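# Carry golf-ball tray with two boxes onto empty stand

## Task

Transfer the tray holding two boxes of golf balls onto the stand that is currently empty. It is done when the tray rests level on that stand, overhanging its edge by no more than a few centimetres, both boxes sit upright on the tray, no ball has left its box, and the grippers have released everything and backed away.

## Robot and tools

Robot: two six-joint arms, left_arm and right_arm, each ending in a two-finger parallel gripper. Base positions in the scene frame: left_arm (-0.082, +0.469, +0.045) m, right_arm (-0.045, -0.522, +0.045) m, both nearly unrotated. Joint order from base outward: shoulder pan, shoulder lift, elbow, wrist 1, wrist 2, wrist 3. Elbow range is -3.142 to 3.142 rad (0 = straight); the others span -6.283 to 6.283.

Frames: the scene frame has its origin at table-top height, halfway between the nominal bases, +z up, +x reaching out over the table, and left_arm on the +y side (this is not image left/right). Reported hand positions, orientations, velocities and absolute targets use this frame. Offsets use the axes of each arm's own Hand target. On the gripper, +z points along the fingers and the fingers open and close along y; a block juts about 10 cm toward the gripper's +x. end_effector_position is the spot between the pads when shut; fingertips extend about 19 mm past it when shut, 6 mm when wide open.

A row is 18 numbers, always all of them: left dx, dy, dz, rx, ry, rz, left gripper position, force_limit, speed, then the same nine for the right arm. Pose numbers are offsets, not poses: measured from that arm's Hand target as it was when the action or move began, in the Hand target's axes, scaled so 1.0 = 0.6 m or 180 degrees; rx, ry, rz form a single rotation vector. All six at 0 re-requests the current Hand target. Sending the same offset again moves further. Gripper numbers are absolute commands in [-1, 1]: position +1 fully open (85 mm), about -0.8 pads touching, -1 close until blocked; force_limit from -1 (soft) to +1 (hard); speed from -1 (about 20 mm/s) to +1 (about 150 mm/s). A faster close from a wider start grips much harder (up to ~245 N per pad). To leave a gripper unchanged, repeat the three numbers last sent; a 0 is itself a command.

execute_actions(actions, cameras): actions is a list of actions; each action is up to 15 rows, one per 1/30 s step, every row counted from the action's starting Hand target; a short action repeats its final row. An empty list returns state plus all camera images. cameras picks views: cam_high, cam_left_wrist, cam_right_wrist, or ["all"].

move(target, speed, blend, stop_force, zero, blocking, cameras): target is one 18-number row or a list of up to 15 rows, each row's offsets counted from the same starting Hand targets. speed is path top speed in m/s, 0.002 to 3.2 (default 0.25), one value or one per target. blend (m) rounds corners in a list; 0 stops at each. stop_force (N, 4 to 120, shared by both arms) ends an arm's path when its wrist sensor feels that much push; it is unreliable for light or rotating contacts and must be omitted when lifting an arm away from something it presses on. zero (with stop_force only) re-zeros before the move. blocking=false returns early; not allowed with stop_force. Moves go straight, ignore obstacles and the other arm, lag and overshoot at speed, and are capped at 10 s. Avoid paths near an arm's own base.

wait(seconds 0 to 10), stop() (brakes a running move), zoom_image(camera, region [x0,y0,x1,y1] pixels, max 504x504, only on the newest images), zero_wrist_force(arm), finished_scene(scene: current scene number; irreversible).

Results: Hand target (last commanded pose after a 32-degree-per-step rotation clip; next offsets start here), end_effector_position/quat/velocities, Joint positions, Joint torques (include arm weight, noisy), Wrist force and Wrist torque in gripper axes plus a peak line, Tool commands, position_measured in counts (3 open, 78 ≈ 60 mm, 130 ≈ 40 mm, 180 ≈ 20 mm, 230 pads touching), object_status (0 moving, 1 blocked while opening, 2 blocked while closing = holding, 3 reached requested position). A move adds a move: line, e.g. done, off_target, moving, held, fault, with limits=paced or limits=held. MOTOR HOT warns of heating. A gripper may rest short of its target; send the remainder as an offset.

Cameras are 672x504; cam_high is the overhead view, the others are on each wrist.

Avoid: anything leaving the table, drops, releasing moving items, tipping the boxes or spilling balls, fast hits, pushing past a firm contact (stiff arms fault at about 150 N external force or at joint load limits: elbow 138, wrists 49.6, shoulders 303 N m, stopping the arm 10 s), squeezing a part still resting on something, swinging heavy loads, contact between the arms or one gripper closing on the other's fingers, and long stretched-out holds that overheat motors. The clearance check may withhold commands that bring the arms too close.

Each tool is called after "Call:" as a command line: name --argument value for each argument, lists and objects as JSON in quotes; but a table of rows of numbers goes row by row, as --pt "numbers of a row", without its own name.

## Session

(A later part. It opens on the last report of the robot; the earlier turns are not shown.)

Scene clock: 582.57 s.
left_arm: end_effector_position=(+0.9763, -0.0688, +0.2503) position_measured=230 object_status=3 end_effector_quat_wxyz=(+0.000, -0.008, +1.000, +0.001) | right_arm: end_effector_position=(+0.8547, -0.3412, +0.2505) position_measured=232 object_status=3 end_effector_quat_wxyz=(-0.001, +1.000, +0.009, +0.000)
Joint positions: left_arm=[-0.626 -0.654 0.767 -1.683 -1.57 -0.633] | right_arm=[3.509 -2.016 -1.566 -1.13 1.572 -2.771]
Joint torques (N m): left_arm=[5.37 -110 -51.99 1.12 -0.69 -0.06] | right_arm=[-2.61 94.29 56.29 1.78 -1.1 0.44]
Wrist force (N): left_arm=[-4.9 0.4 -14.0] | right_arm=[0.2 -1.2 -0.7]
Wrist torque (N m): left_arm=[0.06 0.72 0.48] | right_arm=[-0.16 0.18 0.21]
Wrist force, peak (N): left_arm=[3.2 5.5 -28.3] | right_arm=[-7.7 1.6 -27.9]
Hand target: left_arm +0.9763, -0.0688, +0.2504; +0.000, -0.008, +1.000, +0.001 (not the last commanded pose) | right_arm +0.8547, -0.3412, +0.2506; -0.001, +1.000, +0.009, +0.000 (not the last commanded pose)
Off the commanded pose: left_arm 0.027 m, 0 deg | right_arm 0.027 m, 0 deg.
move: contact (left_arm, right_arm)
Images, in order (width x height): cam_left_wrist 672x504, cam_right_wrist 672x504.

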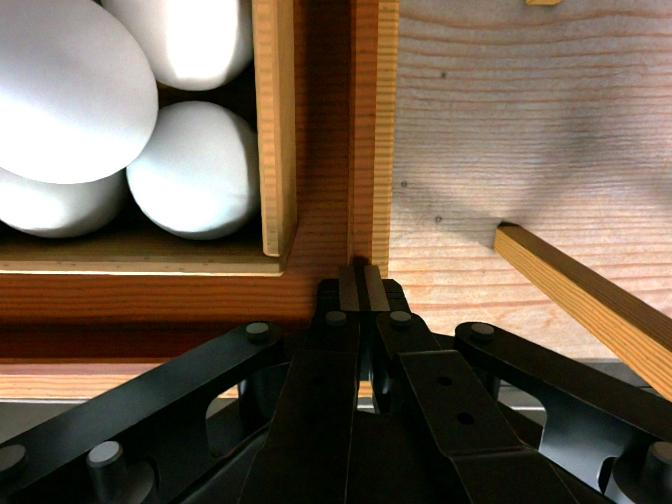

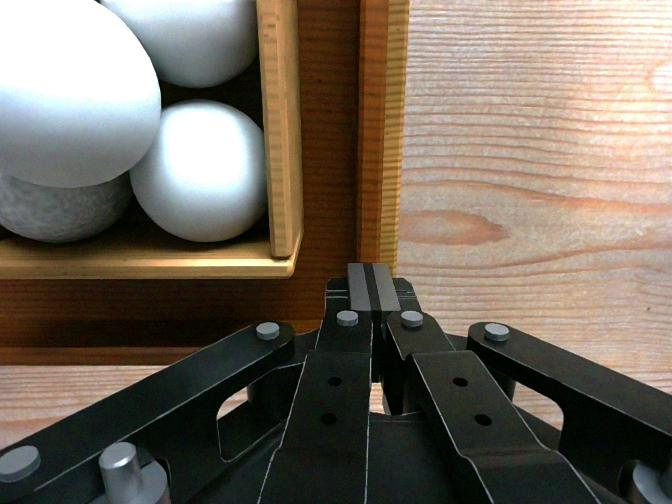

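Call:
move --pt "0 0 -0.01 0 0 0 -1 -0.4 -1 0 0 -0.01 0 0 0 -1 -0.4 0" --pt "0 0 -0.01 0 0 0 -0.1 -0.4 0 0 0 -0.01 0 0 0 -0.1 -0.4 0" --speed 0.03

Call:
move --target '[0,0,0.0338,0,0,0,-0.1,-0.4,0,0,0,0.0338,0,0,0,-0.1,-0.4,0]' --speed 0.02 --stop_force 8 --cameras '["cam_left_wrist","cam_right_wrist"]'

Call:
zoom_image --camera "cam_left_wrist" --region '[240, 200, 460, 365]'

Call:
zoom_image --camera "cam_right_wrist" --region '[240, 200, 460, 365]'

Scene clock: 597.17 s.
left_arm: end_effector_position=(+0.9763, -0.0688, +0.2564) position_measured=141 object_status=0 end_effector_quat_wxyz=(+0.000, -0.008, +1.000, +0.001) | right_arm: end_effector_position=(+0.8547, -0.3412, +0.2566) position_measured=141 object_status=0 end_effector_quat_wxyz=(-0.001, +1.000, +0.009, +0.000)
Joint positions: left_arm=[-0.626 -0.656 0.759 -1.674 -1.57 -0.633] | right_arm=[3.509 -2.012 -1.561 -1.139 1.572 -2.771]
Joint torques (N m): left_arm=[0.99 -115.2 -36.62 -7.59 -0.85 -1.52] | right_arm=[-9.47 79.98 37.95 7.28 -0.98 -2.03]
Wrist force (N): left_arm=[-1.6 2.3 -2.7] | right_arm=[0.2 -1.1 0.7]
Wrist torque (N m): left_arm=[0.04 0.77 0.48] | right_arm=[-0.20 0.05 0.19]
Wrist force, peak (N): left_arm=[-5.1 0.3 -15.0] | right_arm=[0.8 -1.5 -1.7]
Hand target: left_arm +0.9763, -0.0688, +0.2564; +0.000, -0.008, +1.000, +0.001 | right_arm +0.8547, -0.3412, +0.2566; -0.001, +1.000, +0.009, +0.000
Off the commanded pose: left_arm 0.000 m, 0 deg | right_arm 0.000 m, 0 deg.
move: done

Scene clock: 599.73 s.
left_arm: end_effector_position=(+0.9763, -0.0687, +0.2361) position_measured=141 object_status=3 end_effector_quat_wxyz=(+0.000, -0.008, +1.000, +0.001) | right_arm: end_effector_position=(+0.8547, -0.3412, +0.2363) position_measured=141 object_status=3 end_effector_quat_wxyz=(-0.001, +1.000, +0.009, +0.000)
Joint positions: left_arm=[-0.626 -0.65 0.785 -1.705 -1.57 -0.633] | right_arm=[3.509 -2.026 -1.579 -1.107 1.572 -2.771]
Joint torques (N m): left_arm=[7.69 -129.34 -60.48 -1.65 -1.14 0.73] | right_arm=[3.9 99.87 58.83 1.7 -1 0.9]
Wrist force (N): left_arm=[-1.4 2.1 -2.6] | right_arm=[-0.3 -0.7 0.8]
Wrist torque (N m): left_arm=[0.01 0.77 0.47] | right_arm=[-0.14 0.12 0.22]
Wrist force, peak (N): left_arm=[-1.7 2.5 -3.2] | right_arm=[0.2 -1.3 1.4]
Hand target: left_arm +0.9763, -0.0687, +0.2361; +0.000, -0.008, +1.000, +0.001 | right_arm +0.8547, -0.3412, +0.2363; -0.001, +1.000, +0.009, +0.000
Off the commanded pose: left_arm 0.000 m, 0 deg | right_arm 0.000 m, 0 deg.
move: done
Images, in order (width x height): cam_left_wrist 672x504, cam_right_wrist 672x504.

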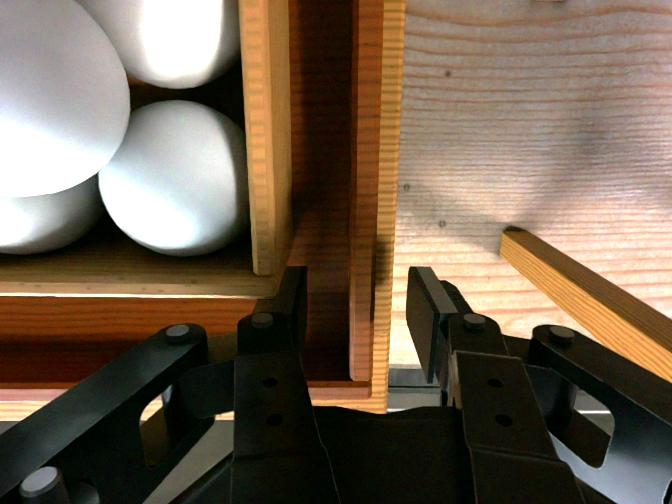

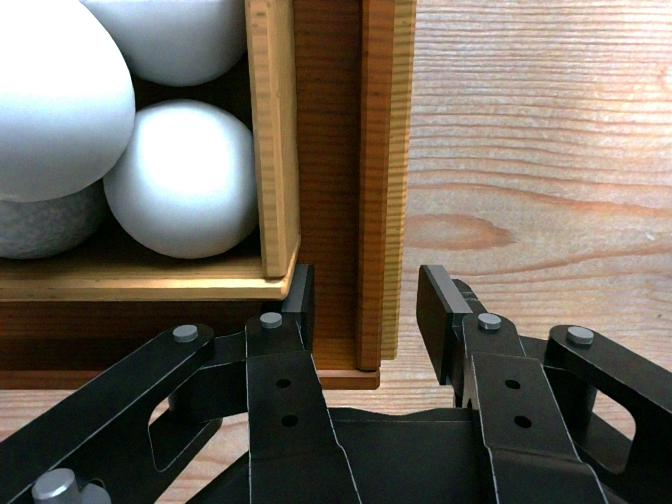

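Scaled by 2.291.

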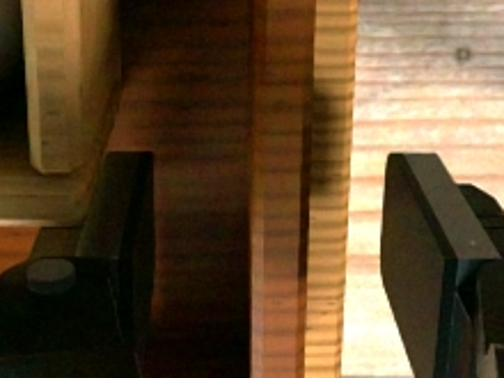

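Scaled by 2.291.

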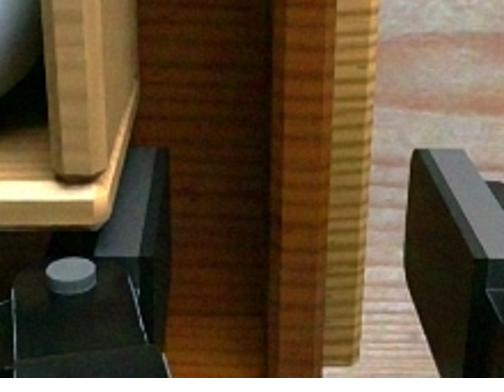

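Call:
move --pt "0 0.0012 0 0 0 0 -0.1 -0.4 0 0 0.0017 0 0 0 0 -0.1 -0.4 0" --pt "0 0.0012 0 0 0 0 -1 -0.4 -1 0 0.0017 0 0 0 0 -0.1 -0.4 0" --speed 0.02 --cameras '["cam_left_wrist","cam_right_wrist"]'

Call:
zoom_image --camera "cam_right_wrist" --region '[240, 200, 460, 365]'

Scene clock: 618.80 s.
left_arm: end_effector_position=(+0.9763, -0.0680, +0.2361) position_measured=211 object_status=0 end_effector_quat_wxyz=(+0.000, -0.008, +1.000, +0.001) | right_arm: end_effector_position=(+0.8547, -0.3422, +0.2363) position_measured=141 object_status=3 end_effector_quat_wxyz=(-0.001, +1.000, +0.009, +0.000)
Joint positions: left_arm=[-0.625 -0.651 0.786 -1.705 -1.57 -0.632] | right_arm=[3.508 -2.026 -1.579 -1.107 1.572 -2.772]
Joint torques (N m): left_arm=[3.64 -117.92 -44 -6.84 -0.87 0.42] | right_arm=[-5.96 97.67 37.71 6.88 -1.07 0.38]
Wrist force (N): left_arm=[-1.2 2.8 -4.9] | right_arm=[-0.1 -0.9 0.9]
Wrist torque (N m): left_arm=[0.07 0.81 0.22] | right_arm=[-0.17 0.09 0.22]
Wrist force, peak (N): left_arm=[-2.0 4.8 -3.5] | right_arm=[0.1 -1.1 1.6]
Hand target: left_arm +0.9763, -0.0680, +0.2361; +0.000, -0.008, +1.000, +0.001 | right_arm +0.8547, -0.3422, +0.2363; -0.001, +1.000, +0.009, +0.000
Off the commanded pose: left_arm 0.000 m, 0 deg | right_arm 0.000 m, 0 deg.
move: done
Images, in order (width x height): cam_left_wrist 672x504, cam_right_wrist 672x504.

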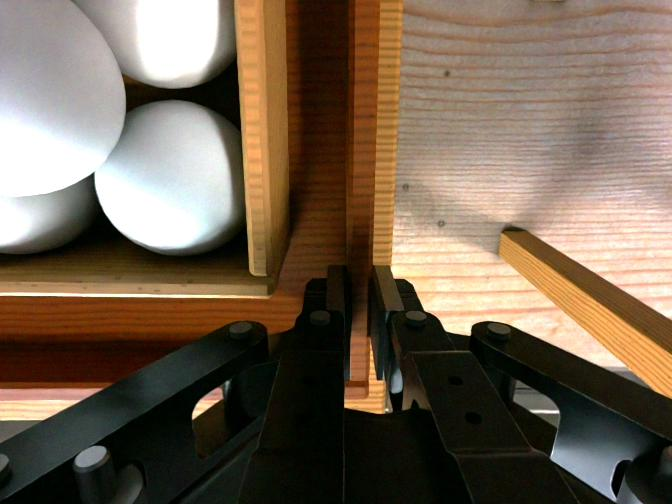

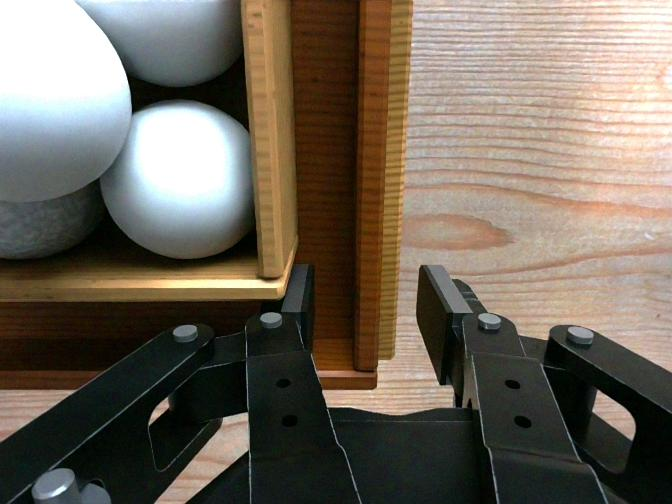

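Scaled by 2.291.

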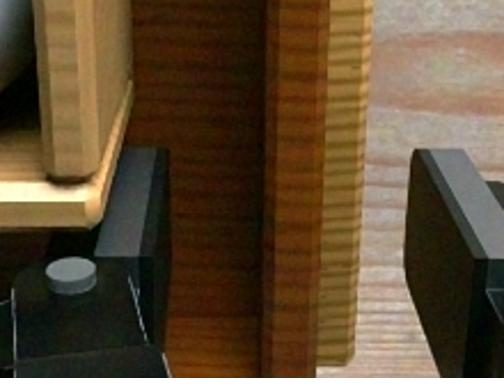

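Call:
move --target '[0,0,0,0,0,0,-1,-0.4,-1,0,0,0,0,0,0,-1,-0.4,-1]' --speed 0.02 --cameras '["cam_right_wrist"]'

Call:
wait --seconds 0.5

Scene clock: 629.37 s.
left_arm: end_effector_position=(+0.9763, -0.0680, +0.2361) position_measured=211 object_status=2 end_effector_quat_wxyz=(+0.000, -0.008, +1.000, +0.001) | right_arm: end_effector_position=(+0.8547, -0.3422, +0.2363) position_measured=211 object_status=0 end_effector_quat_wxyz=(-0.001, +1.000, +0.009, +0.000)
Joint positions: left_arm=[-0.625 -0.651 0.786 -1.705 -1.57 -0.632] | right_arm=[3.508 -2.026 -1.579 -1.107 1.572 -2.772]
Joint torques (N m): left_arm=[-4.19 -98.65 -58.35 -4.14 -1.09 -0.47] | right_arm=[-0.09 88.85 38.86 5.46 -1.09 0.13]
Wrist force (N): left_arm=[-2.2 1.2 -3.3] | right_arm=[-0.1 -4.1 -3.8]
Wrist torque (N m): left_arm=[0.10 0.83 0.21] | right_arm=[-0.13 0.00 0.07]
Wrist force, peak (N): left_arm=[-1.2 3.1 -5.7] | right_arm=[1.1 -6.5 0.8]
Hand target: left_arm +0.9763, -0.0680, +0.2361; +0.000, -0.008, +1.000, +0.001 | right_arm +0.8547, -0.3422, +0.2363; -0.001, +1.000, +0.009, +0.000
Off the commanded pose: left_arm 0.000 m, 0 deg | right_arm 0.000 m, 0 deg.
move: done
Images, in order (width x height): cam_right_wrist 672x504.

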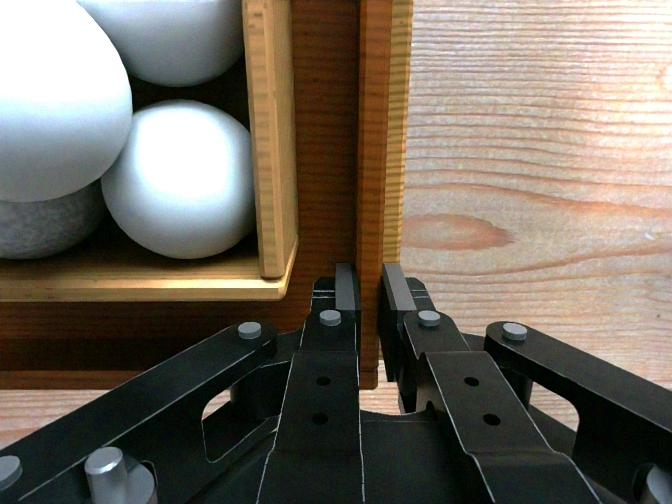

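Scene clock: 629.87 s.
left_arm: end_effector_position=(+0.9763, -0.0680, +0.2361) position_measured=211 object_status=2 end_effector_quat_wxyz=(+0.000, -0.008, +1.000, +0.001) | right_arm: end_effector_position=(+0.8547, -0.3422, +0.2363) position_measured=211 object_status=2 end_effector_quat_wxyz=(-0.001, +1.000, +0.009, +0.000)
Joint positions: left_arm=[-0.625 -0.651 0.786 -1.705 -1.57 -0.632] | right_arm=[3.508 -2.026 -1.579 -1.107 1.572 -2.772]
Joint torques (N m): left_arm=[-3.58 -95.21 -59.19 -3.53 -0.73 -0.4] | right_arm=[-1.57 88.98 38.53 2.85 -1.08 0.46]
Wrist force (N): left_arm=[-2.1 1.2 -3.3] | right_arm=[-0.5 -4.3 -3.9]
Wrist torque (N m): left_arm=[0.12 0.81 0.21] | right_arm=[-0.16 0.06 0.07]
Wrist force, peak (N): left_arm=[-2.2 1.6 -3.2] | right_arm=[-0.7 -4.3 -4.0]
Hand target: left_arm +0.9763, -0.0680, +0.2361; +0.000, -0.008, +1.000, +0.001 | right_arm +0.8547, -0.3422, +0.2363; -0.001, +1.000, +0.009, +0.000
Tool commands: left_gripper/position=-1.0 left_gripper/force_limit=-0.4 left_gripper/speed=-1.0 right_gripper/position=-1.0 right_gripper/force_limit=-0.4 right_gripper/speed=-1.0
Off the commanded pose: left_arm 0.000 m, 0 deg | right_arm 0.000 m, 0 deg.
wait: 0.50 s; at rest by 0.17 s

Call:
move --target '[0,0,-0.0333,0,0,0,-1,-0.4,-1,0,0,-0.0333,0,0,0,-1,-0.4,-1]' --speed 0.04 --cameras '["all"]'

Scene clock: 655.10 s.
left_arm: end_effector_position=(+0.9763, -0.0680, +0.2565) position_measured=211 object_status=2 end_effector_quat_wxyz=(+0.000, -0.008, +1.000, +0.001) | right_arm: end_effector_position=(+0.8548, -0.3422, +0.2565) position_measured=211 object_status=2 end_effector_quat_wxyz=(-0.001, +1.000, +0.009, +0.000) end_effector_velocity=(+0.001, +0.000, -0.001) end_effector_angular_velocity=(+0.001, -0.002, +0.000)
Joint positions: left_arm=[-0.625 -0.657 0.761 -1.674 -1.57 -0.632] | right_arm=[3.508 -2.012 -1.561 -1.139 1.572 -2.772]
Joint velocities: left_arm=[within noise] | right_arm=[0 -0.001 -0.002 0.005 0 0]
Joint torques (N m): left_arm=[3.45 -110.94 -39.3 -7.47 -0.1 -0.39] | right_arm=[-10.12 83.44 43.26 8.19 -1.17 -1.74]
Wrist force (N): left_arm=[-3.4 2.6 2.0] | right_arm=[-1.6 0.0 6.5]
Wrist torque (N m): left_arm=[-0.03 0.75 0.21] | right_arm=[-0.17 0.04 0.06]
Wrist force, peak (N): left_arm=[0.2 -4.4 3.5] | right_arm=[1.3 -6.5 8.5]
Hand target: left_arm +0.9763, -0.0680, +0.2561; +0.000, -0.008, +1.000, +0.001 | right_arm +0.8547, -0.3422, +0.2563; -0.001, +1.000, +0.009, +0.000
Off the commanded pose: left_arm 0.000 m, 0 deg | right_arm 0.000 m, 0 deg.
move: done

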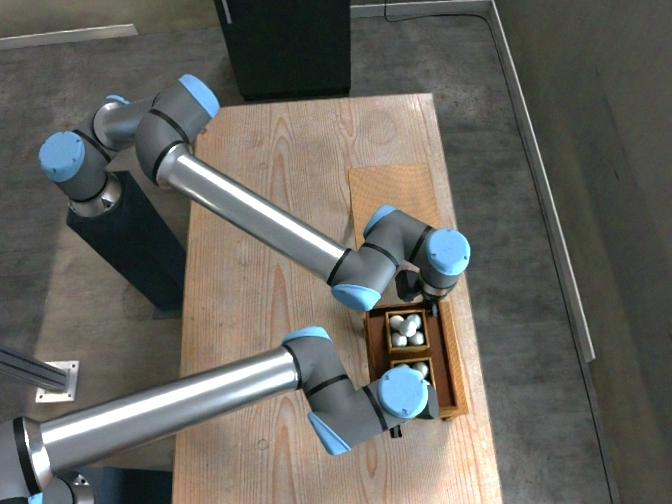

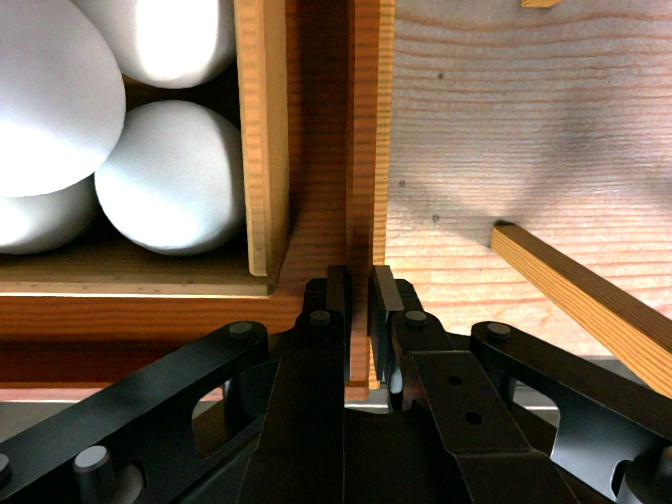

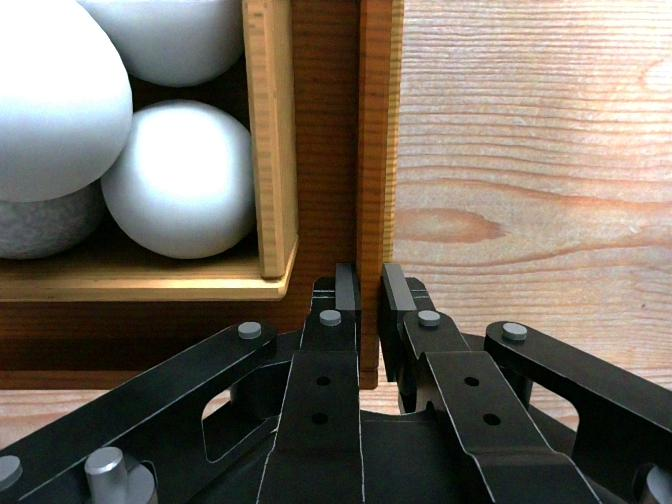

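Call:
move --pt "0 0 -0.05 0 0 0 -1 -0.4 -1 0 0 -0.05 0 0 0 -1 -0.4 -1" --pt "-0.0127 0.1667 -0.0497 0 0 0 -1 -0.4 -1 0.013 -0.1667 -0.0497 0 0 0 -1 -0.4 -1" --speed 0.08 --blend '[0.02,0]'

Scene clock: 738.17 s.
left_arm: end_effector_position=(+0.9824, +0.0322, +0.2861) position_measured=211 object_status=2 end_effector_quat_wxyz=(+0.000, -0.007, +1.000, +0.001) end_effector_velocity=(+0.000, -0.005, +0.001) end_effector_angular_velocity=(-0.001, -0.001, +0.001) | right_arm: end_effector_position=(+0.8607, -0.2419, +0.2863) position_measured=211 object_status=2 end_effector_quat_wxyz=(-0.001, +1.000, +0.009, +0.000) end_effector_velocity=(-0.001, -0.006, -0.001) end_effector_angular_velocity=(-0.001, +0.002, +0.000)
Joint positions: left_arm=[-0.55 -0.746 0.871 -1.696 -1.57 -0.557] | right_arm=[3.605 -2.04 -1.463 -1.21 1.572 -2.676]
Joint velocities: left_arm=[-0.004 0.003 -0.007 0.003 0 -0.005] | right_arm=[-0.005 0.002 -0.005 0 0 -0.005]
Joint torques (N m): left_arm=[-5.54 -99.01 -61.66 -2.13 3.12 -1.28] | right_arm=[-15.27 111.99 43.81 6.07 -0.83 -2.55]
Wrist force (N): left_arm=[-2.7 0.2 2.6] | right_arm=[-1.4 -2.2 7.1]
Wrist torque (N m): left_arm=[0.00 0.87 0.34] | right_arm=[-0.03 0.18 -0.04]
Wrist force, peak (N): left_arm=[-0.6 -2.7 5.5] | right_arm=[0.3 -4.2 10.0]
Hand target: left_arm +0.9824, +0.0320, +0.2860; +0.000, -0.008, +1.000, +0.001 | right_arm +0.8607, -0.2421, +0.2862; -0.001, +1.000, +0.009, +0.000
Off the commanded pose: left_arm 0.000 m, 0 deg | right_arm 0.000 m, 0 deg.
move: done; blend cut to 0.015 m at target 1

Call:
move --target '[-0.0149,0.1998,0.0004,0,0,0,-1,-0.4,-1,0.0153,-0.1998,0.0004,0,0,0,-1,-0.4,-1]' --speed 0.1

Call:
move --target '[-0.0128,0.1665,0.0004,0,0,0,-1,-0.4,-1,0.013,-0.1665,0.0004,0,0,0,-1,-0.4,-1]' --speed 0.1

Scene clock: 756.10 s.
left_arm: end_effector_position=(+0.9841, +0.0624, +0.2866) position_measured=211 object_status=2 end_effector_quat_wxyz=(+0.000, -0.008, +1.000, -0.001) | right_arm: end_effector_position=(+0.8624, -0.2111, +0.2851) position_measured=211 object_status=2 end_effector_quat_wxyz=(+0.002, +1.000, +0.010, -0.001)
Joint positions: left_arm=[-0.525 -0.767 0.909 -1.714 -1.573 -0.533] | right_arm=[3.634 -2.059 -1.435 -1.221 1.568 -2.647]
Joint torques (N m): left_arm=[0.18 -104.57 -46.86 -4.79 -0.1 -0.14] | right_arm=[1.35 95.1 51.4 4.2 -0.49 0.26]
Wrist force (N): left_arm=[-5.5 8.3 4.4] | right_arm=[-3.9 4.8 6.2]
Wrist torque (N m): left_arm=[-0.14 0.75 0.64] | right_arm=[-0.06 0.11 0.17]
Wrist force, peak (N): left_arm=[-23.6 -116.7 21.5] | right_arm=[-16.9 148.5 -10.6]
Hand target: left_arm +0.9841, +0.0624, +0.2866; +0.000, -0.008, +1.000, -0.001 (not the last commanded pose) | right_arm +0.8624, -0.2111, +0.2851; +0.002, +1.000, +0.010, -0.001 (not the last commanded pose)
Tool commands: left_gripper/position=-1.0 left_gripper/force_limit=-0.396078 left_gripper/speed=-1.0 right_gripper/position=-1.0 right_gripper/force_limit=-0.396078 right_gripper/speed=-1.0
Off the commanded pose: left_arm 0.090 m, 0 deg | right_arm 0.089 m, 0 deg.
FORCE FAULT: contact force on the left arm reached its limit, and that arm stopped for 10 seconds. FORCE FAULT: contact force on the right arm reached its limit, and that arm stopped for 10 seconds. On each arm, the contact can be on any part of the arm, not only on its tool. The stops overlap, and together they count as 20 of the actions that you can send in this scene. Those arms' remaining commands of this call were not run. During its stop the left arm's controller moved it back a little. During its stop the right arm's controller moved it back a little. Those arms' targets are now where they stood when their stops ended, not their last commands. Those arms accept commands again.
move: fault (left_arm, right_arm)

not run: an earlier result of this reply reported a stop or a fault. Calls in your next reply go to the robot.

Call:
execute_actions --actions '[]'

Call:
zoom_image --camera "cam_high" --region '[340, 150, 490, 440]'

Scene clock: 768.23 s.
left_arm: end_effector_position=(+0.9841, +0.0624, +0.2866) position_measured=211 object_status=2 end_effector_quat_wxyz=(+0.000, -0.008, +1.000, -0.001) | right_arm: end_effector_position=(+0.8624, -0.2111, +0.2851) position_measured=211 object_status=2 end_effector_quat_wxyz=(+0.002, +1.000, +0.010, -0.001)
Joint positions: left_arm=[-0.525 -0.767 0.909 -1.714 -1.573 -0.533] | right_arm=[3.634 -2.059 -1.435 -1.221 1.568 -2.647]
Joint velocities: within noise
Joint torques (N m): left_arm=[-1.68 -103.93 -46.64 -4.6 -0.05 -0.08] | right_arm=[4.79 94.91 49.67 4.29 -0.14 -0.24]
Wrist force (N): left_arm=[-5.8 8.1 3.5] | right_arm=[-3.8 5.1 4.9]
Wrist torque (N m): left_arm=[-0.17 0.77 0.64] | right_arm=[-0.03 0.12 0.18]
Wrist force, peak (N): left_arm=[-5.7 8.5 4.4] | right_arm=[-4.0 5.4 6.3]
Hand target: left_arm +0.9841, +0.0624, +0.2866; +0.000, -0.008, +1.000, -0.001 (not the last commanded pose) | right_arm +0.8624, -0.2111, +0.2851; +0.002, +1.000, +0.010, -0.001 (not the last commanded pose)
Tool commands: left_gripper/position=-1.0 left_gripper/force_limit=-0.396078 left_gripper/speed=-1.0 right_gripper/position=-1.0 right_gripper/force_limit=-0.396078 right_gripper/speed=-1.0
Off the commanded pose: left_arm 0.090 m, 0 deg | right_arm 0.089 m, 0 deg.

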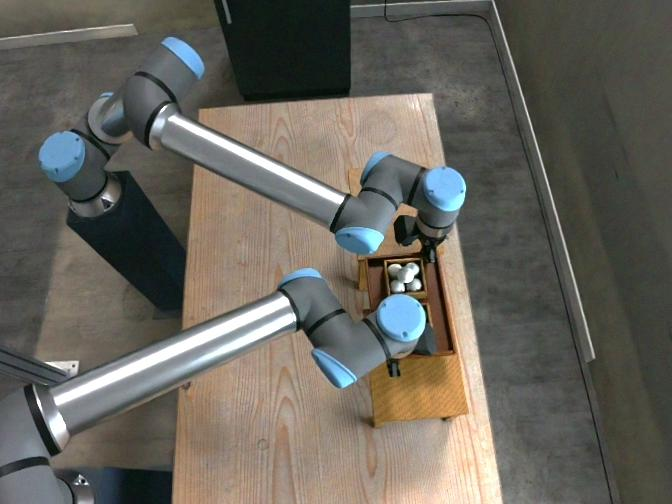

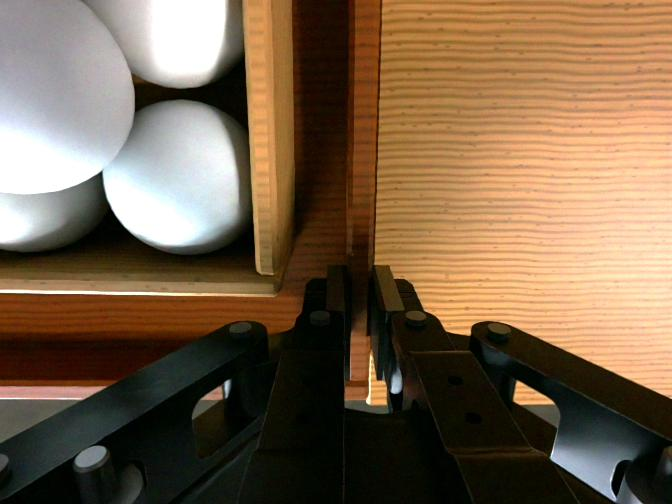

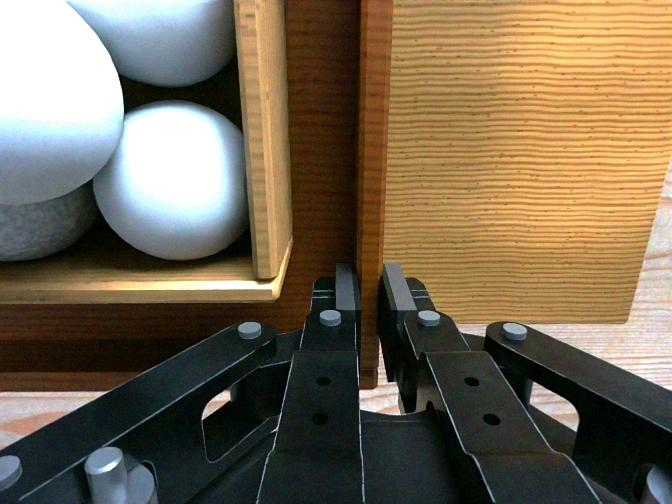

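Scaled by 1.738.

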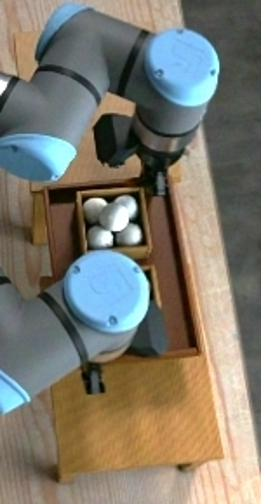

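Call:
move --pt "0.0008 -0.05 0.0001 -0.0013 0 0 -1 -0.4 -1 -0.001 0.051 -0.0026 0.0019 0.0006 0.0006 -1 -0.4 -1" --pt "0.0008 -0.0503 -0.1666 -0.0013 0 0 -1 -0.4 -1 -0.0014 0.0517 -0.1693 0.0019 0.0006 0.0006 -1 -0.4 -1" --speed 0.08 --blend '[0.01,0]' --cameras '["all"]'

Scene clock: 797.00 s.
left_arm: end_effector_position=(+0.9840, +0.0325, +0.3867) position_measured=211 object_status=2 end_effector_quat_wxyz=(+0.000, -0.008, +1.000, +0.001) | right_arm: end_effector_position=(+0.8623, -0.2418, +0.3869) position_measured=211 object_status=2 end_effector_quat_wxyz=(-0.001, +1.000, +0.009, +0.000)
Joint positions: left_arm=[-0.549 -0.752 0.706 -1.525 -1.569 -0.556] | right_arm=[3.604 -1.996 -1.345 -1.37 1.573 -2.675]
Joint torques (N m): left_arm=[7.91 -95.18 -40.8 -7.53 -0.62 2.33] | right_arm=[11.02 88.01 46.62 8.02 -1.12 2.07]
Wrist force (N): left_arm=[-2.5 8.6 0.7] | right_arm=[0.0 4.5 6.9]
Wrist torque (N m): left_arm=[1.05 0.62 0.60] | right_arm=[0.62 -0.17 -0.03]
Wrist force, peak (N): left_arm=[-5.5 8.5 4.6] | right_arm=[-0.7 5.5 7.9]
Hand target: left_arm +0.9840, +0.0325, +0.3867; +0.000, -0.008, +1.000, +0.001 | right_arm +0.8623, -0.2418, +0.3868; -0.001, +1.000, +0.009, +0.000
Off the commanded pose: left_arm 0.000 m, 0 deg | right_arm 0.000 m, 0 deg.
move: done

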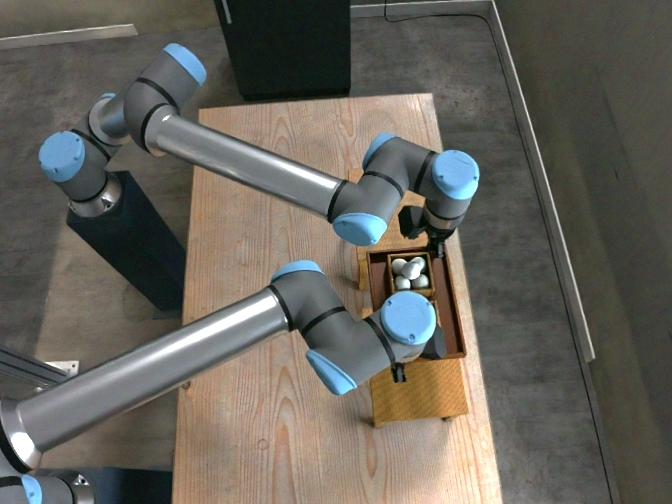

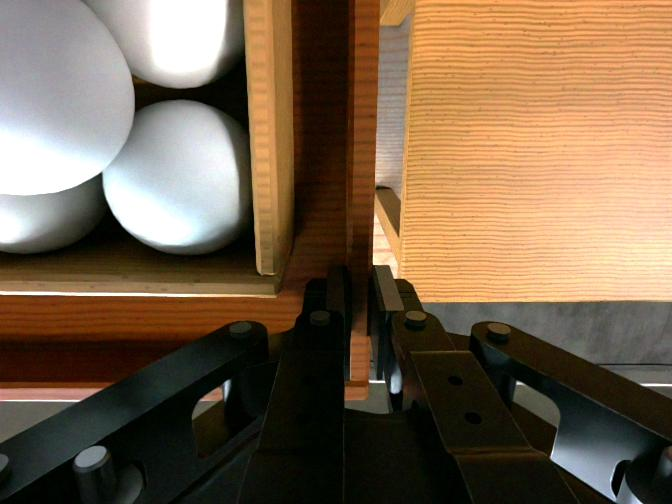

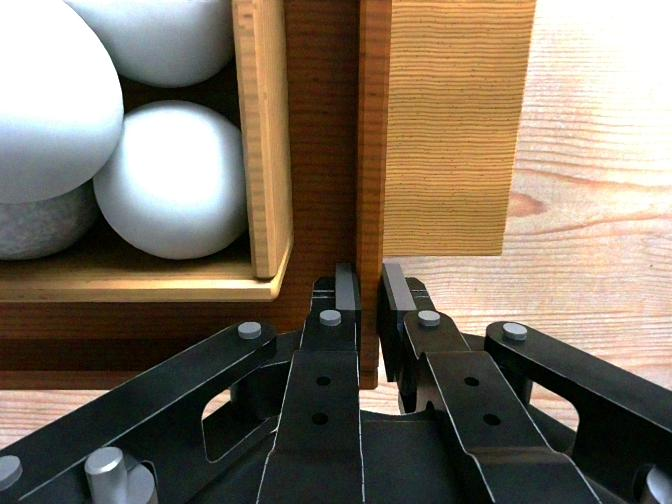

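Call:
move --target '[-0.0202,0.5332,0.0011,0,0,0,-1,-0.4,-1,0.0213,-0.5332,0.0011,0,0,0,-1,-0.4,-1]' --speed 0.1 --stop_force 30 --cameras '["all"]'

Scene clock: 826.43 s.
left_arm: end_effector_position=(+0.9911, +0.3526, +0.3864) position_measured=211 object_status=2 end_effector_quat_wxyz=(+0.000, -0.008, +1.000, +0.001) | right_arm: end_effector_position=(+0.8695, +0.0783, +0.3869) position_measured=211 object_status=2 end_effector_quat_wxyz=(-0.001, +1.000, +0.009, +0.000)
Joint positions: left_arm=[-0.278 -0.913 0.983 -1.641 -1.569 -0.286] | right_arm=[3.861 -2.258 -0.934 -1.519 1.572 -2.418]
Joint torques (N m): left_arm=[4.14 -85.53 -62.64 -1.87 -2.15 -2.06] | right_arm=[-14.17 120.86 53.3 8.38 0.17 -2.3]
Wrist force (N): left_arm=[-4.0 9.5 0.3] | right_arm=[-0.7 4.9 6.2]
Wrist torque (N m): left_arm=[0.94 0.69 0.46] | right_arm=[0.51 -0.18 -0.08]
Wrist force, peak (N): left_arm=[-4.1 10.2 1.1] | right_arm=[-1.5 9.3 8.5]
Hand target: left_arm +0.9911, +0.3526, +0.3864; +0.000, -0.008, +1.000, +0.001 | right_arm +0.8695, +0.0783, +0.3869; -0.001, +1.000, +0.009, +0.000
Off the commanded pose: left_arm 0.000 m, 0 deg | right_arm 0.000 m, 0 deg.
move: done

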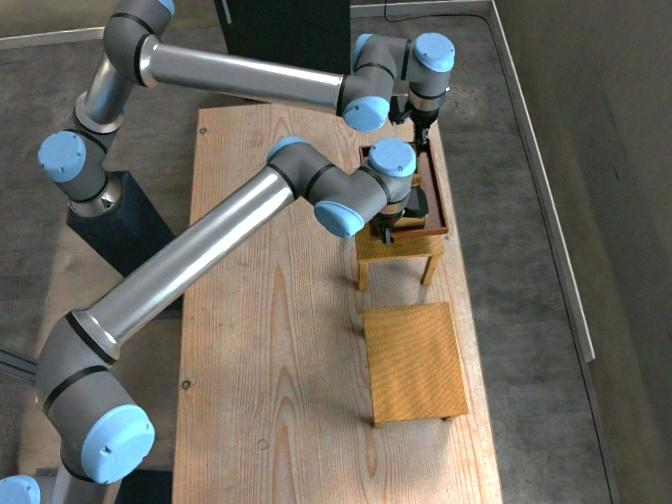

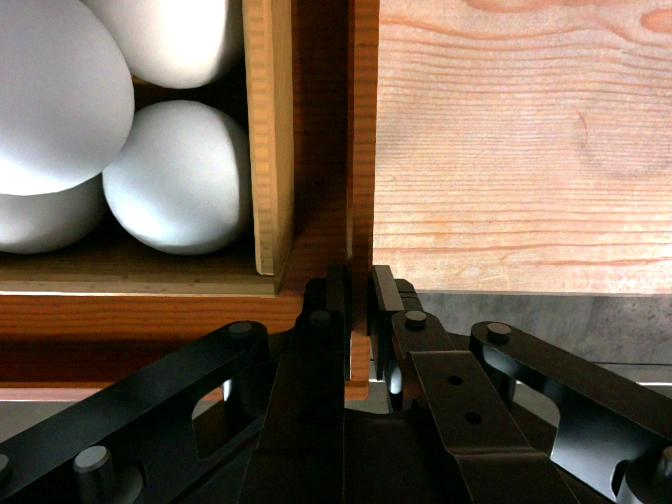

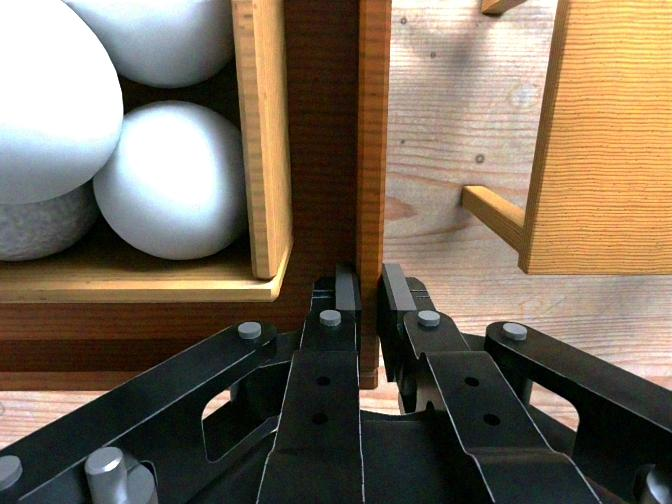

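Call:
move --target '[0,0,0.0833,0,0,0,-1,-0.4,-1,0,0,0.0833,0,0,0,-1,-0.4,-1]' --speed 0.08 --cameras '["cam_high"]'

Scene clock: 860.40 s.
left_arm: end_effector_position=(+0.9911, +0.3526, +0.3361) position_measured=211 object_status=2 end_effector_quat_wxyz=(+0.000, -0.008, +1.000, +0.001) | right_arm: end_effector_position=(+0.8695, +0.0784, +0.3368) position_measured=211 object_status=2 end_effector_quat_wxyz=(-0.001, +1.000, +0.009, +0.000)
Joint positions: left_arm=[-0.278 -0.902 1.053 -1.722 -1.569 -0.286] | right_arm=[3.861 -2.267 -1.007 -1.437 1.572 -2.418]
Joint torques (N m): left_arm=[6.29 -119.21 -61.65 -1.58 -0.82 0.61] | right_arm=[4.83 128.35 67.92 2.74 0.34 0.94]
Wrist force (N): left_arm=[-3.1 7.8 0.3] | right_arm=[0.0 4.0 5.9]
Wrist torque (N m): left_arm=[1.00 0.72 0.50] | right_arm=[0.64 -0.25 -0.01]
Wrist force, peak (N): left_arm=[-4.8 11.0 0.2] | right_arm=[-1.3 5.5 7.3]
Hand target: left_arm +0.9911, +0.3527, +0.3364; +0.000, -0.008, +1.000, +0.001 | right_arm +0.8695, +0.0785, +0.3370; -0.001, +1.000, +0.009, +0.000
Off the commanded pose: left_arm 0.000 m, 0 deg | right_arm 0.000 m, 0 deg.
move: done
Images, in order (width x height): cam_high 672x504.

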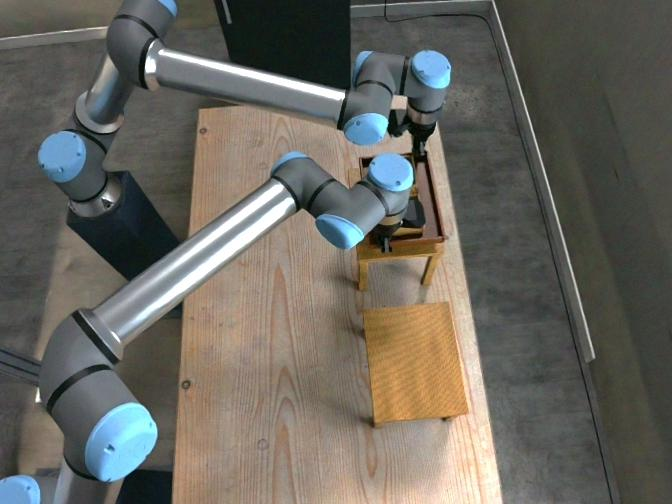

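Call:
move --target '[0,0,0.15,0,0,0,-1,-0.4,-1,0,0,0.15,0,0,0,-1,-0.4,-1]' --speed 0.018 --stop_force 8 --cameras '["cam_high"]'

Scene clock: 868.77 s.
left_arm: end_effector_position=(+0.9912, +0.3527, +0.2907) position_measured=211 object_status=2 end_effector_quat_wxyz=(+0.000, -0.008, +1.000, +0.001) | right_arm: end_effector_position=(+0.8695, +0.0786, +0.2922) position_measured=211 object_status=2 end_effector_quat_wxyz=(-0.001, +1.000, +0.009, +0.000)
Joint positions: left_arm=[-0.278 -0.886 1.108 -1.793 -1.569 -0.286] | right_arm=[3.861 -2.281 -1.062 -1.368 1.572 -2.418]
Joint torques (N m): left_arm=[7.2 -105.13 -52.05 0.95 -1.89 0.55] | right_arm=[-1.16 114.02 64.14 2.78 -0.42 1.53]
Wrist force (N): left_arm=[-5.5 4.2 -12.5] | right_arm=[2.4 0.0 5.5]
Wrist torque (N m): left_arm=[1.10 0.67 0.51] | right_arm=[0.59 -0.31 -0.05]
Wrist force, peak (N): left_arm=[5.5 10.4 -30.1] | right_arm=[-4.9 8.5 -20.7]
Hand target: left_arm +0.9912, +0.3527, +0.2907; +0.000, -0.008, +1.000, +0.001 (not the last commanded pose) | right_arm +0.8695, +0.0786, +0.2922; -0.001, +1.000, +0.009, +0.000 (not the last commanded pose)
Off the commanded pose: left_arm 0.044 m, 0 deg | right_arm 0.045 m, 0 deg.
move: contact (left_arm, right_arm)
Images, in order (width x height): cam_high 672x504.

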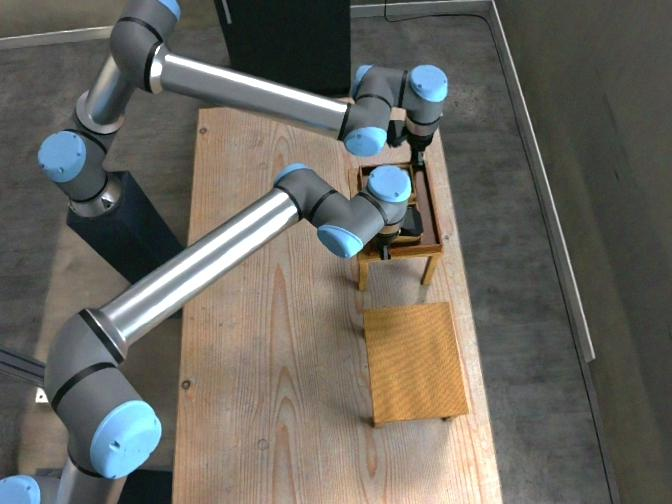

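Call:
move --target '[0,0,0,0,0,0,-1,-0.4,-1,0,0,0.006,0,0,0,-1,-0.4,-1]' --speed 0.005 --stop_force 5

Call:
zoom_image --camera "cam_high" --region '[320, 100, 488, 300]'

Scene clock: 877.47 s.
left_arm: end_effector_position=(+0.9912, +0.3527, +0.2907) position_measured=211 object_status=2 end_effector_quat_wxyz=(+0.000, -0.008, +1.000, +0.001) | right_arm: end_effector_position=(+0.8696, +0.0786, +0.2921) position_measured=211 object_status=2 end_effector_quat_wxyz=(-0.001, +1.000, +0.009, +0.000)
Joint positions: left_arm=[-0.278 -0.886 1.108 -1.793 -1.569 -0.286] | right_arm=[3.861 -2.281 -1.062 -1.367 1.572 -2.418]
Joint torques (N m): left_arm=[1.17 -106.76 -51.64 -1.57 0.21 0.59] | right_arm=[-5.14 110.57 61.44 2.26 -1.04 1.62]
Wrist force (N): left_arm=[-4.0 8.9 -14.0] | right_arm=[0.5 5.5 -0.6]
Wrist torque (N m): left_arm=[1.04 0.79 0.50] | right_arm=[0.50 -0.33 -0.07]
Wrist force, peak (N): left_arm=[-3.8 8.7 -14.6] | right_arm=[-5.6 10.1 -9.8]
Hand target: left_arm +0.9912, +0.3527, +0.2907; +0.000, -0.008, +1.000, +0.001 | right_arm +0.8696, +0.0786, +0.2921; -0.001, +1.000, +0.009, +0.000 (not the last commanded pose)
Off the commanded pose: left_arm 0.000 m, 0 deg | right_arm 0.004 m, 0 deg.
move: contact (right_arm)

Scaled by 2.520.
This view is cut from an older image: the scene may have changed since it was taken.

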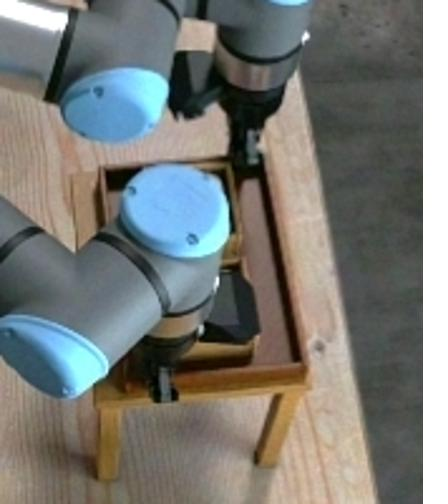

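Call:
execute_actions --actions '[[[0,0,0,0,0,0,-0.54,-0.4,-0.9,0,0,0,0,0,0,-0.54,-0.4,-0.9]]]' --cameras '["all"]'

Scene clock: 896.57 s.
left_arm: end_effector_position=(+0.9912, +0.3527, +0.2907) position_measured=197 object_status=3 end_effector_quat_wxyz=(+0.000, -0.008, +1.000, +0.001) | right_arm: end_effector_position=(+0.8696, +0.0786, +0.2921) position_measured=197 object_status=3 end_effector_quat_wxyz=(-0.001, +1.000, +0.009, +0.000)
Joint positions: left_arm=[-0.278 -0.886 1.108 -1.793 -1.569 -0.286] | right_arm=[3.861 -2.281 -1.062 -1.367 1.572 -2.418]
Joint torques (N m): left_arm=[-3.71 -108.45 -50.97 -3.86 2.35 0.5] | right_arm=[-4.79 108.37 61.77 2.73 1.13 1.55]
Wrist force (N): left_arm=[-1.9 7.6 -4.6] | right_arm=[1.6 3.8 1.9]
Wrist torque (N m): left_arm=[0.97 0.79 0.73] | right_arm=[0.62 -0.16 0.12]
Wrist force, peak (N): left_arm=[-4.1 8.8 -15.0] | right_arm=[0.5 6.1 -1.2]
Hand target: left_arm +0.9912, +0.3527, +0.2907; +0.000, -0.008, +1.000, +0.001 | right_arm +0.8696, +0.0786, +0.2921; -0.001, +1.000, +0.009, +0.000
Off the commanded pose: left_arm 0.000 m, 0 deg | right_arm 0.000 m, 0 deg.

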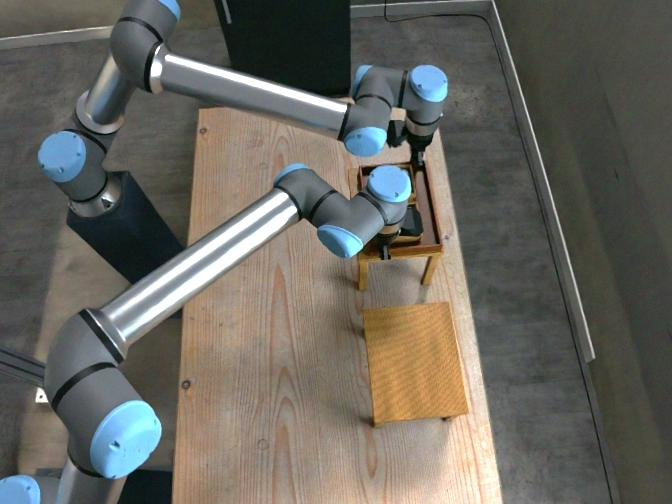

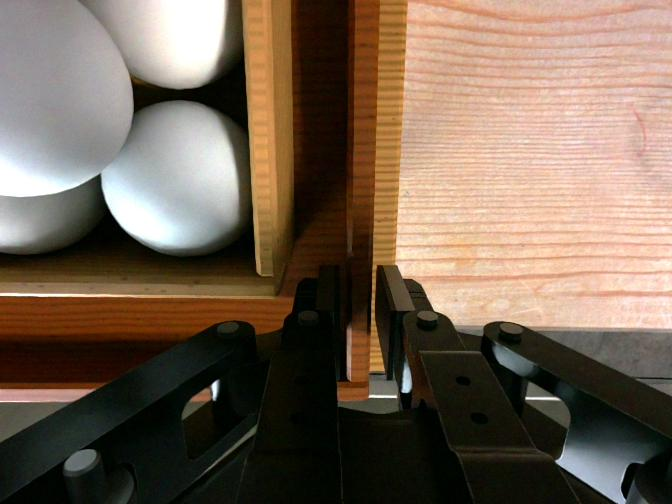

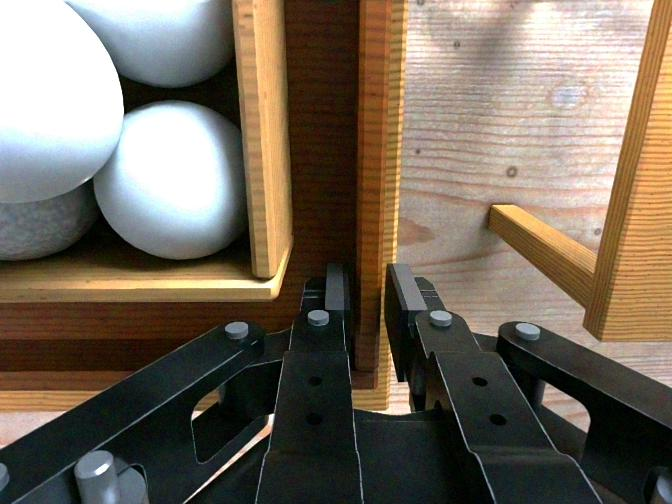

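Call:
move --pt "0 0 -0.05 0 0 0 -0.54 -0.4 -0.9 0 0 -0.05 0 0 0 -0.54 -0.4 -0.9" --pt "0 0 -0.3 0 0 0 -0.54 -0.4 -0.9 0 0 -0.3 0 0 0 -0.54 -0.4 -0.9" --speed '[0.06,0.2]' --blend '[0.005,0]' --cameras '["all"]'

Scene clock: 907.97 s.
left_arm: end_effector_position=(+0.9911, +0.3525, +0.4705) position_measured=197 object_status=3 end_effector_quat_wxyz=(+0.000, -0.008, +1.000, +0.001) | right_arm: end_effector_position=(+0.8695, +0.0782, +0.4719) position_measured=197 object_status=3 end_effector_quat_wxyz=(-0.001, +1.000, +0.009, +0.000)
Joint positions: left_arm=[-0.279 -0.912 0.834 -1.493 -1.569 -0.286] | right_arm=[3.861 -2.262 -0.778 -1.671 1.572 -2.419]
Joint torques (N m): left_arm=[-2.79 -102.24 -56.43 -2.86 -0.86 -1.62] | right_arm=[-12.43 124.42 60.99 2.47 1.38 -2.43]
Wrist force (N): left_arm=[-1.4 7.5 -4.2] | right_arm=[2.1 3.4 1.2]
Wrist torque (N m): left_arm=[0.90 0.73 0.77] | right_arm=[0.54 -0.21 0.20]
Wrist force, peak (N): left_arm=[-1.7 8.2 -8.2] | right_arm=[2.3 3.4 3.7]
Hand target: left_arm +0.9911, +0.3525, +0.4707; +0.000, -0.008, +1.000, +0.001 | right_arm +0.8695, +0.0781, +0.4721; -0.001, +1.000, +0.009, +0.000
Off the commanded pose: left_arm 0.000 m, 0 deg | right_arm 0.000 m, 0 deg.
move: done

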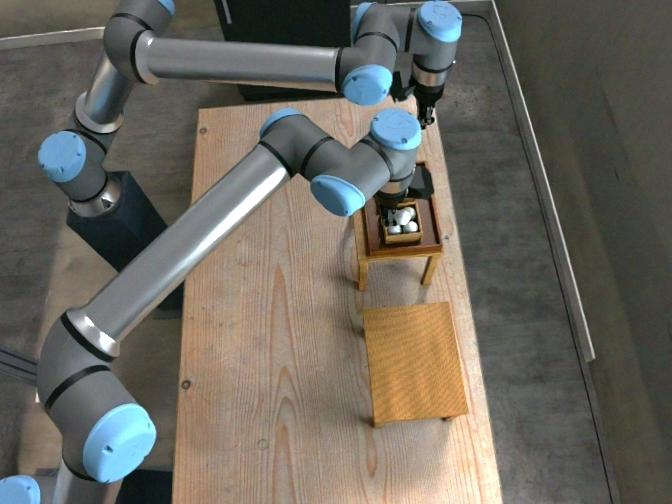

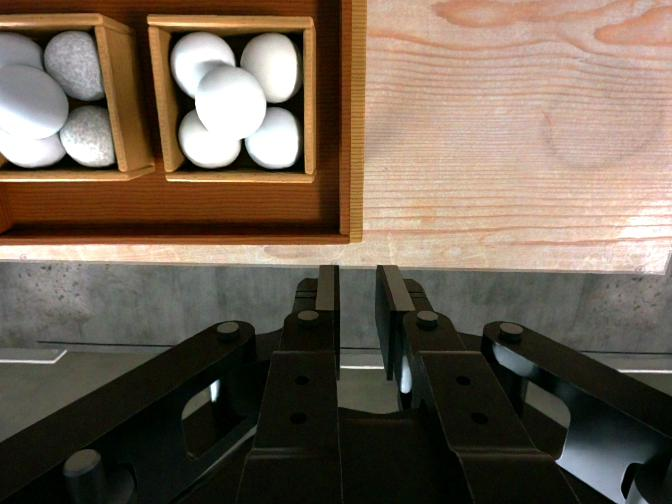

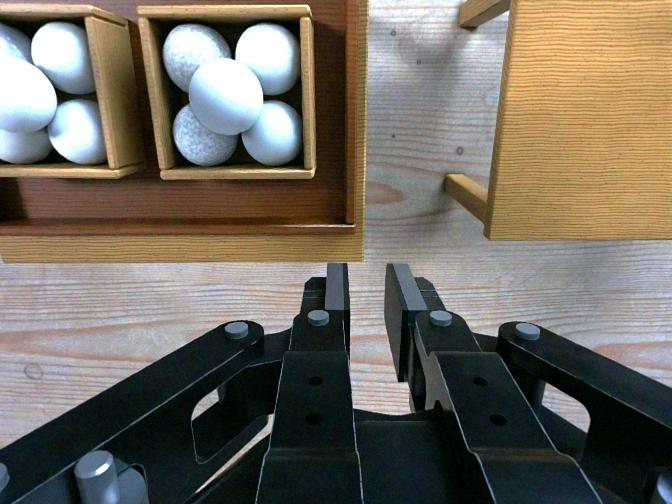

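Call:
move --target '[0.35,0.03,-0.02,0,0,0,-0.54,-0.4,-0.9,-0.38,0.1,-0.02,0,0,0,-0.54,-0.4,-0.9]' --speed 0.3 --cameras '["cam_high"]'

Call:
zoom_image --camera "cam_high" --region '[330, 80, 470, 300]'

Scene clock: 917.13 s.
left_arm: end_effector_position=(+0.7809, +0.3671, +0.4827) position_measured=197 object_status=3 end_effector_quat_wxyz=(+0.000, -0.008, +1.000, +0.001) | right_arm: end_effector_position=(+0.6427, +0.0142, +0.4839) position_measured=197 object_status=3 end_effector_quat_wxyz=(-0.001, +1.000, +0.009, +0.000)
Joint positions: left_arm=[-0.328 -1.304 1.392 -1.659 -1.569 -0.335] | right_arm=[3.983 -1.842 -1.384 -1.484 1.572 -2.296]
Joint torques (N m): left_arm=[8.52 -84.52 -36.32 -1.48 1.65 1.6] | right_arm=[4.18 88.99 43.71 1.64 -0.28 -1.42]
Wrist force (N): left_arm=[-1.5 8.1 -4.4] | right_arm=[1.4 2.8 0.6]
Wrist torque (N m): left_arm=[0.99 0.74 0.70] | right_arm=[0.48 -0.06 0.24]
Wrist force, peak (N): left_arm=[-4.7 8.0 -4.2] | right_arm=[5.7 2.8 0.9]
Hand target: left_arm +0.7808, +0.3672, +0.4826; +0.000, -0.008, +1.000, +0.001 | right_arm +0.6426, +0.0141, +0.4839; -0.001, +1.000, +0.009, +0.000
Off the commanded pose: left_arm 0.000 m, 0 deg | right_arm 0.000 m, 0 deg.
move: done
Images, in order (width x height): cam_high 672x504.

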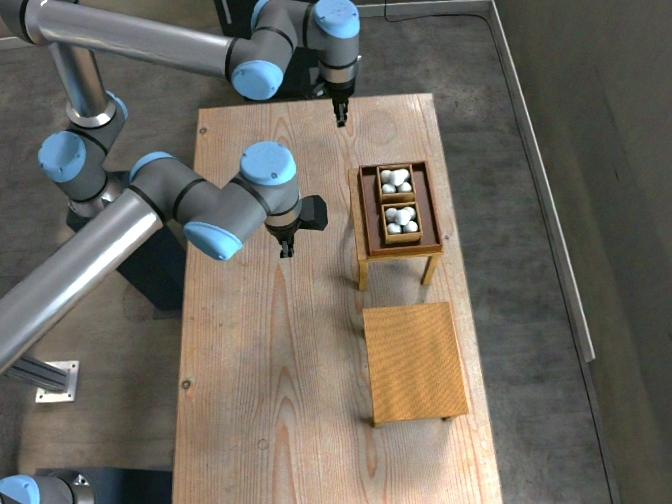

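Scaled by 2.291.

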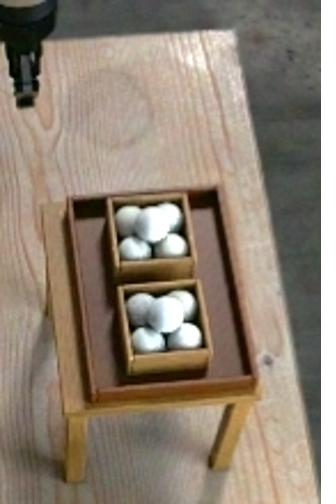

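Call:
finished_scene --scene 1

The scene is finished: the task was done.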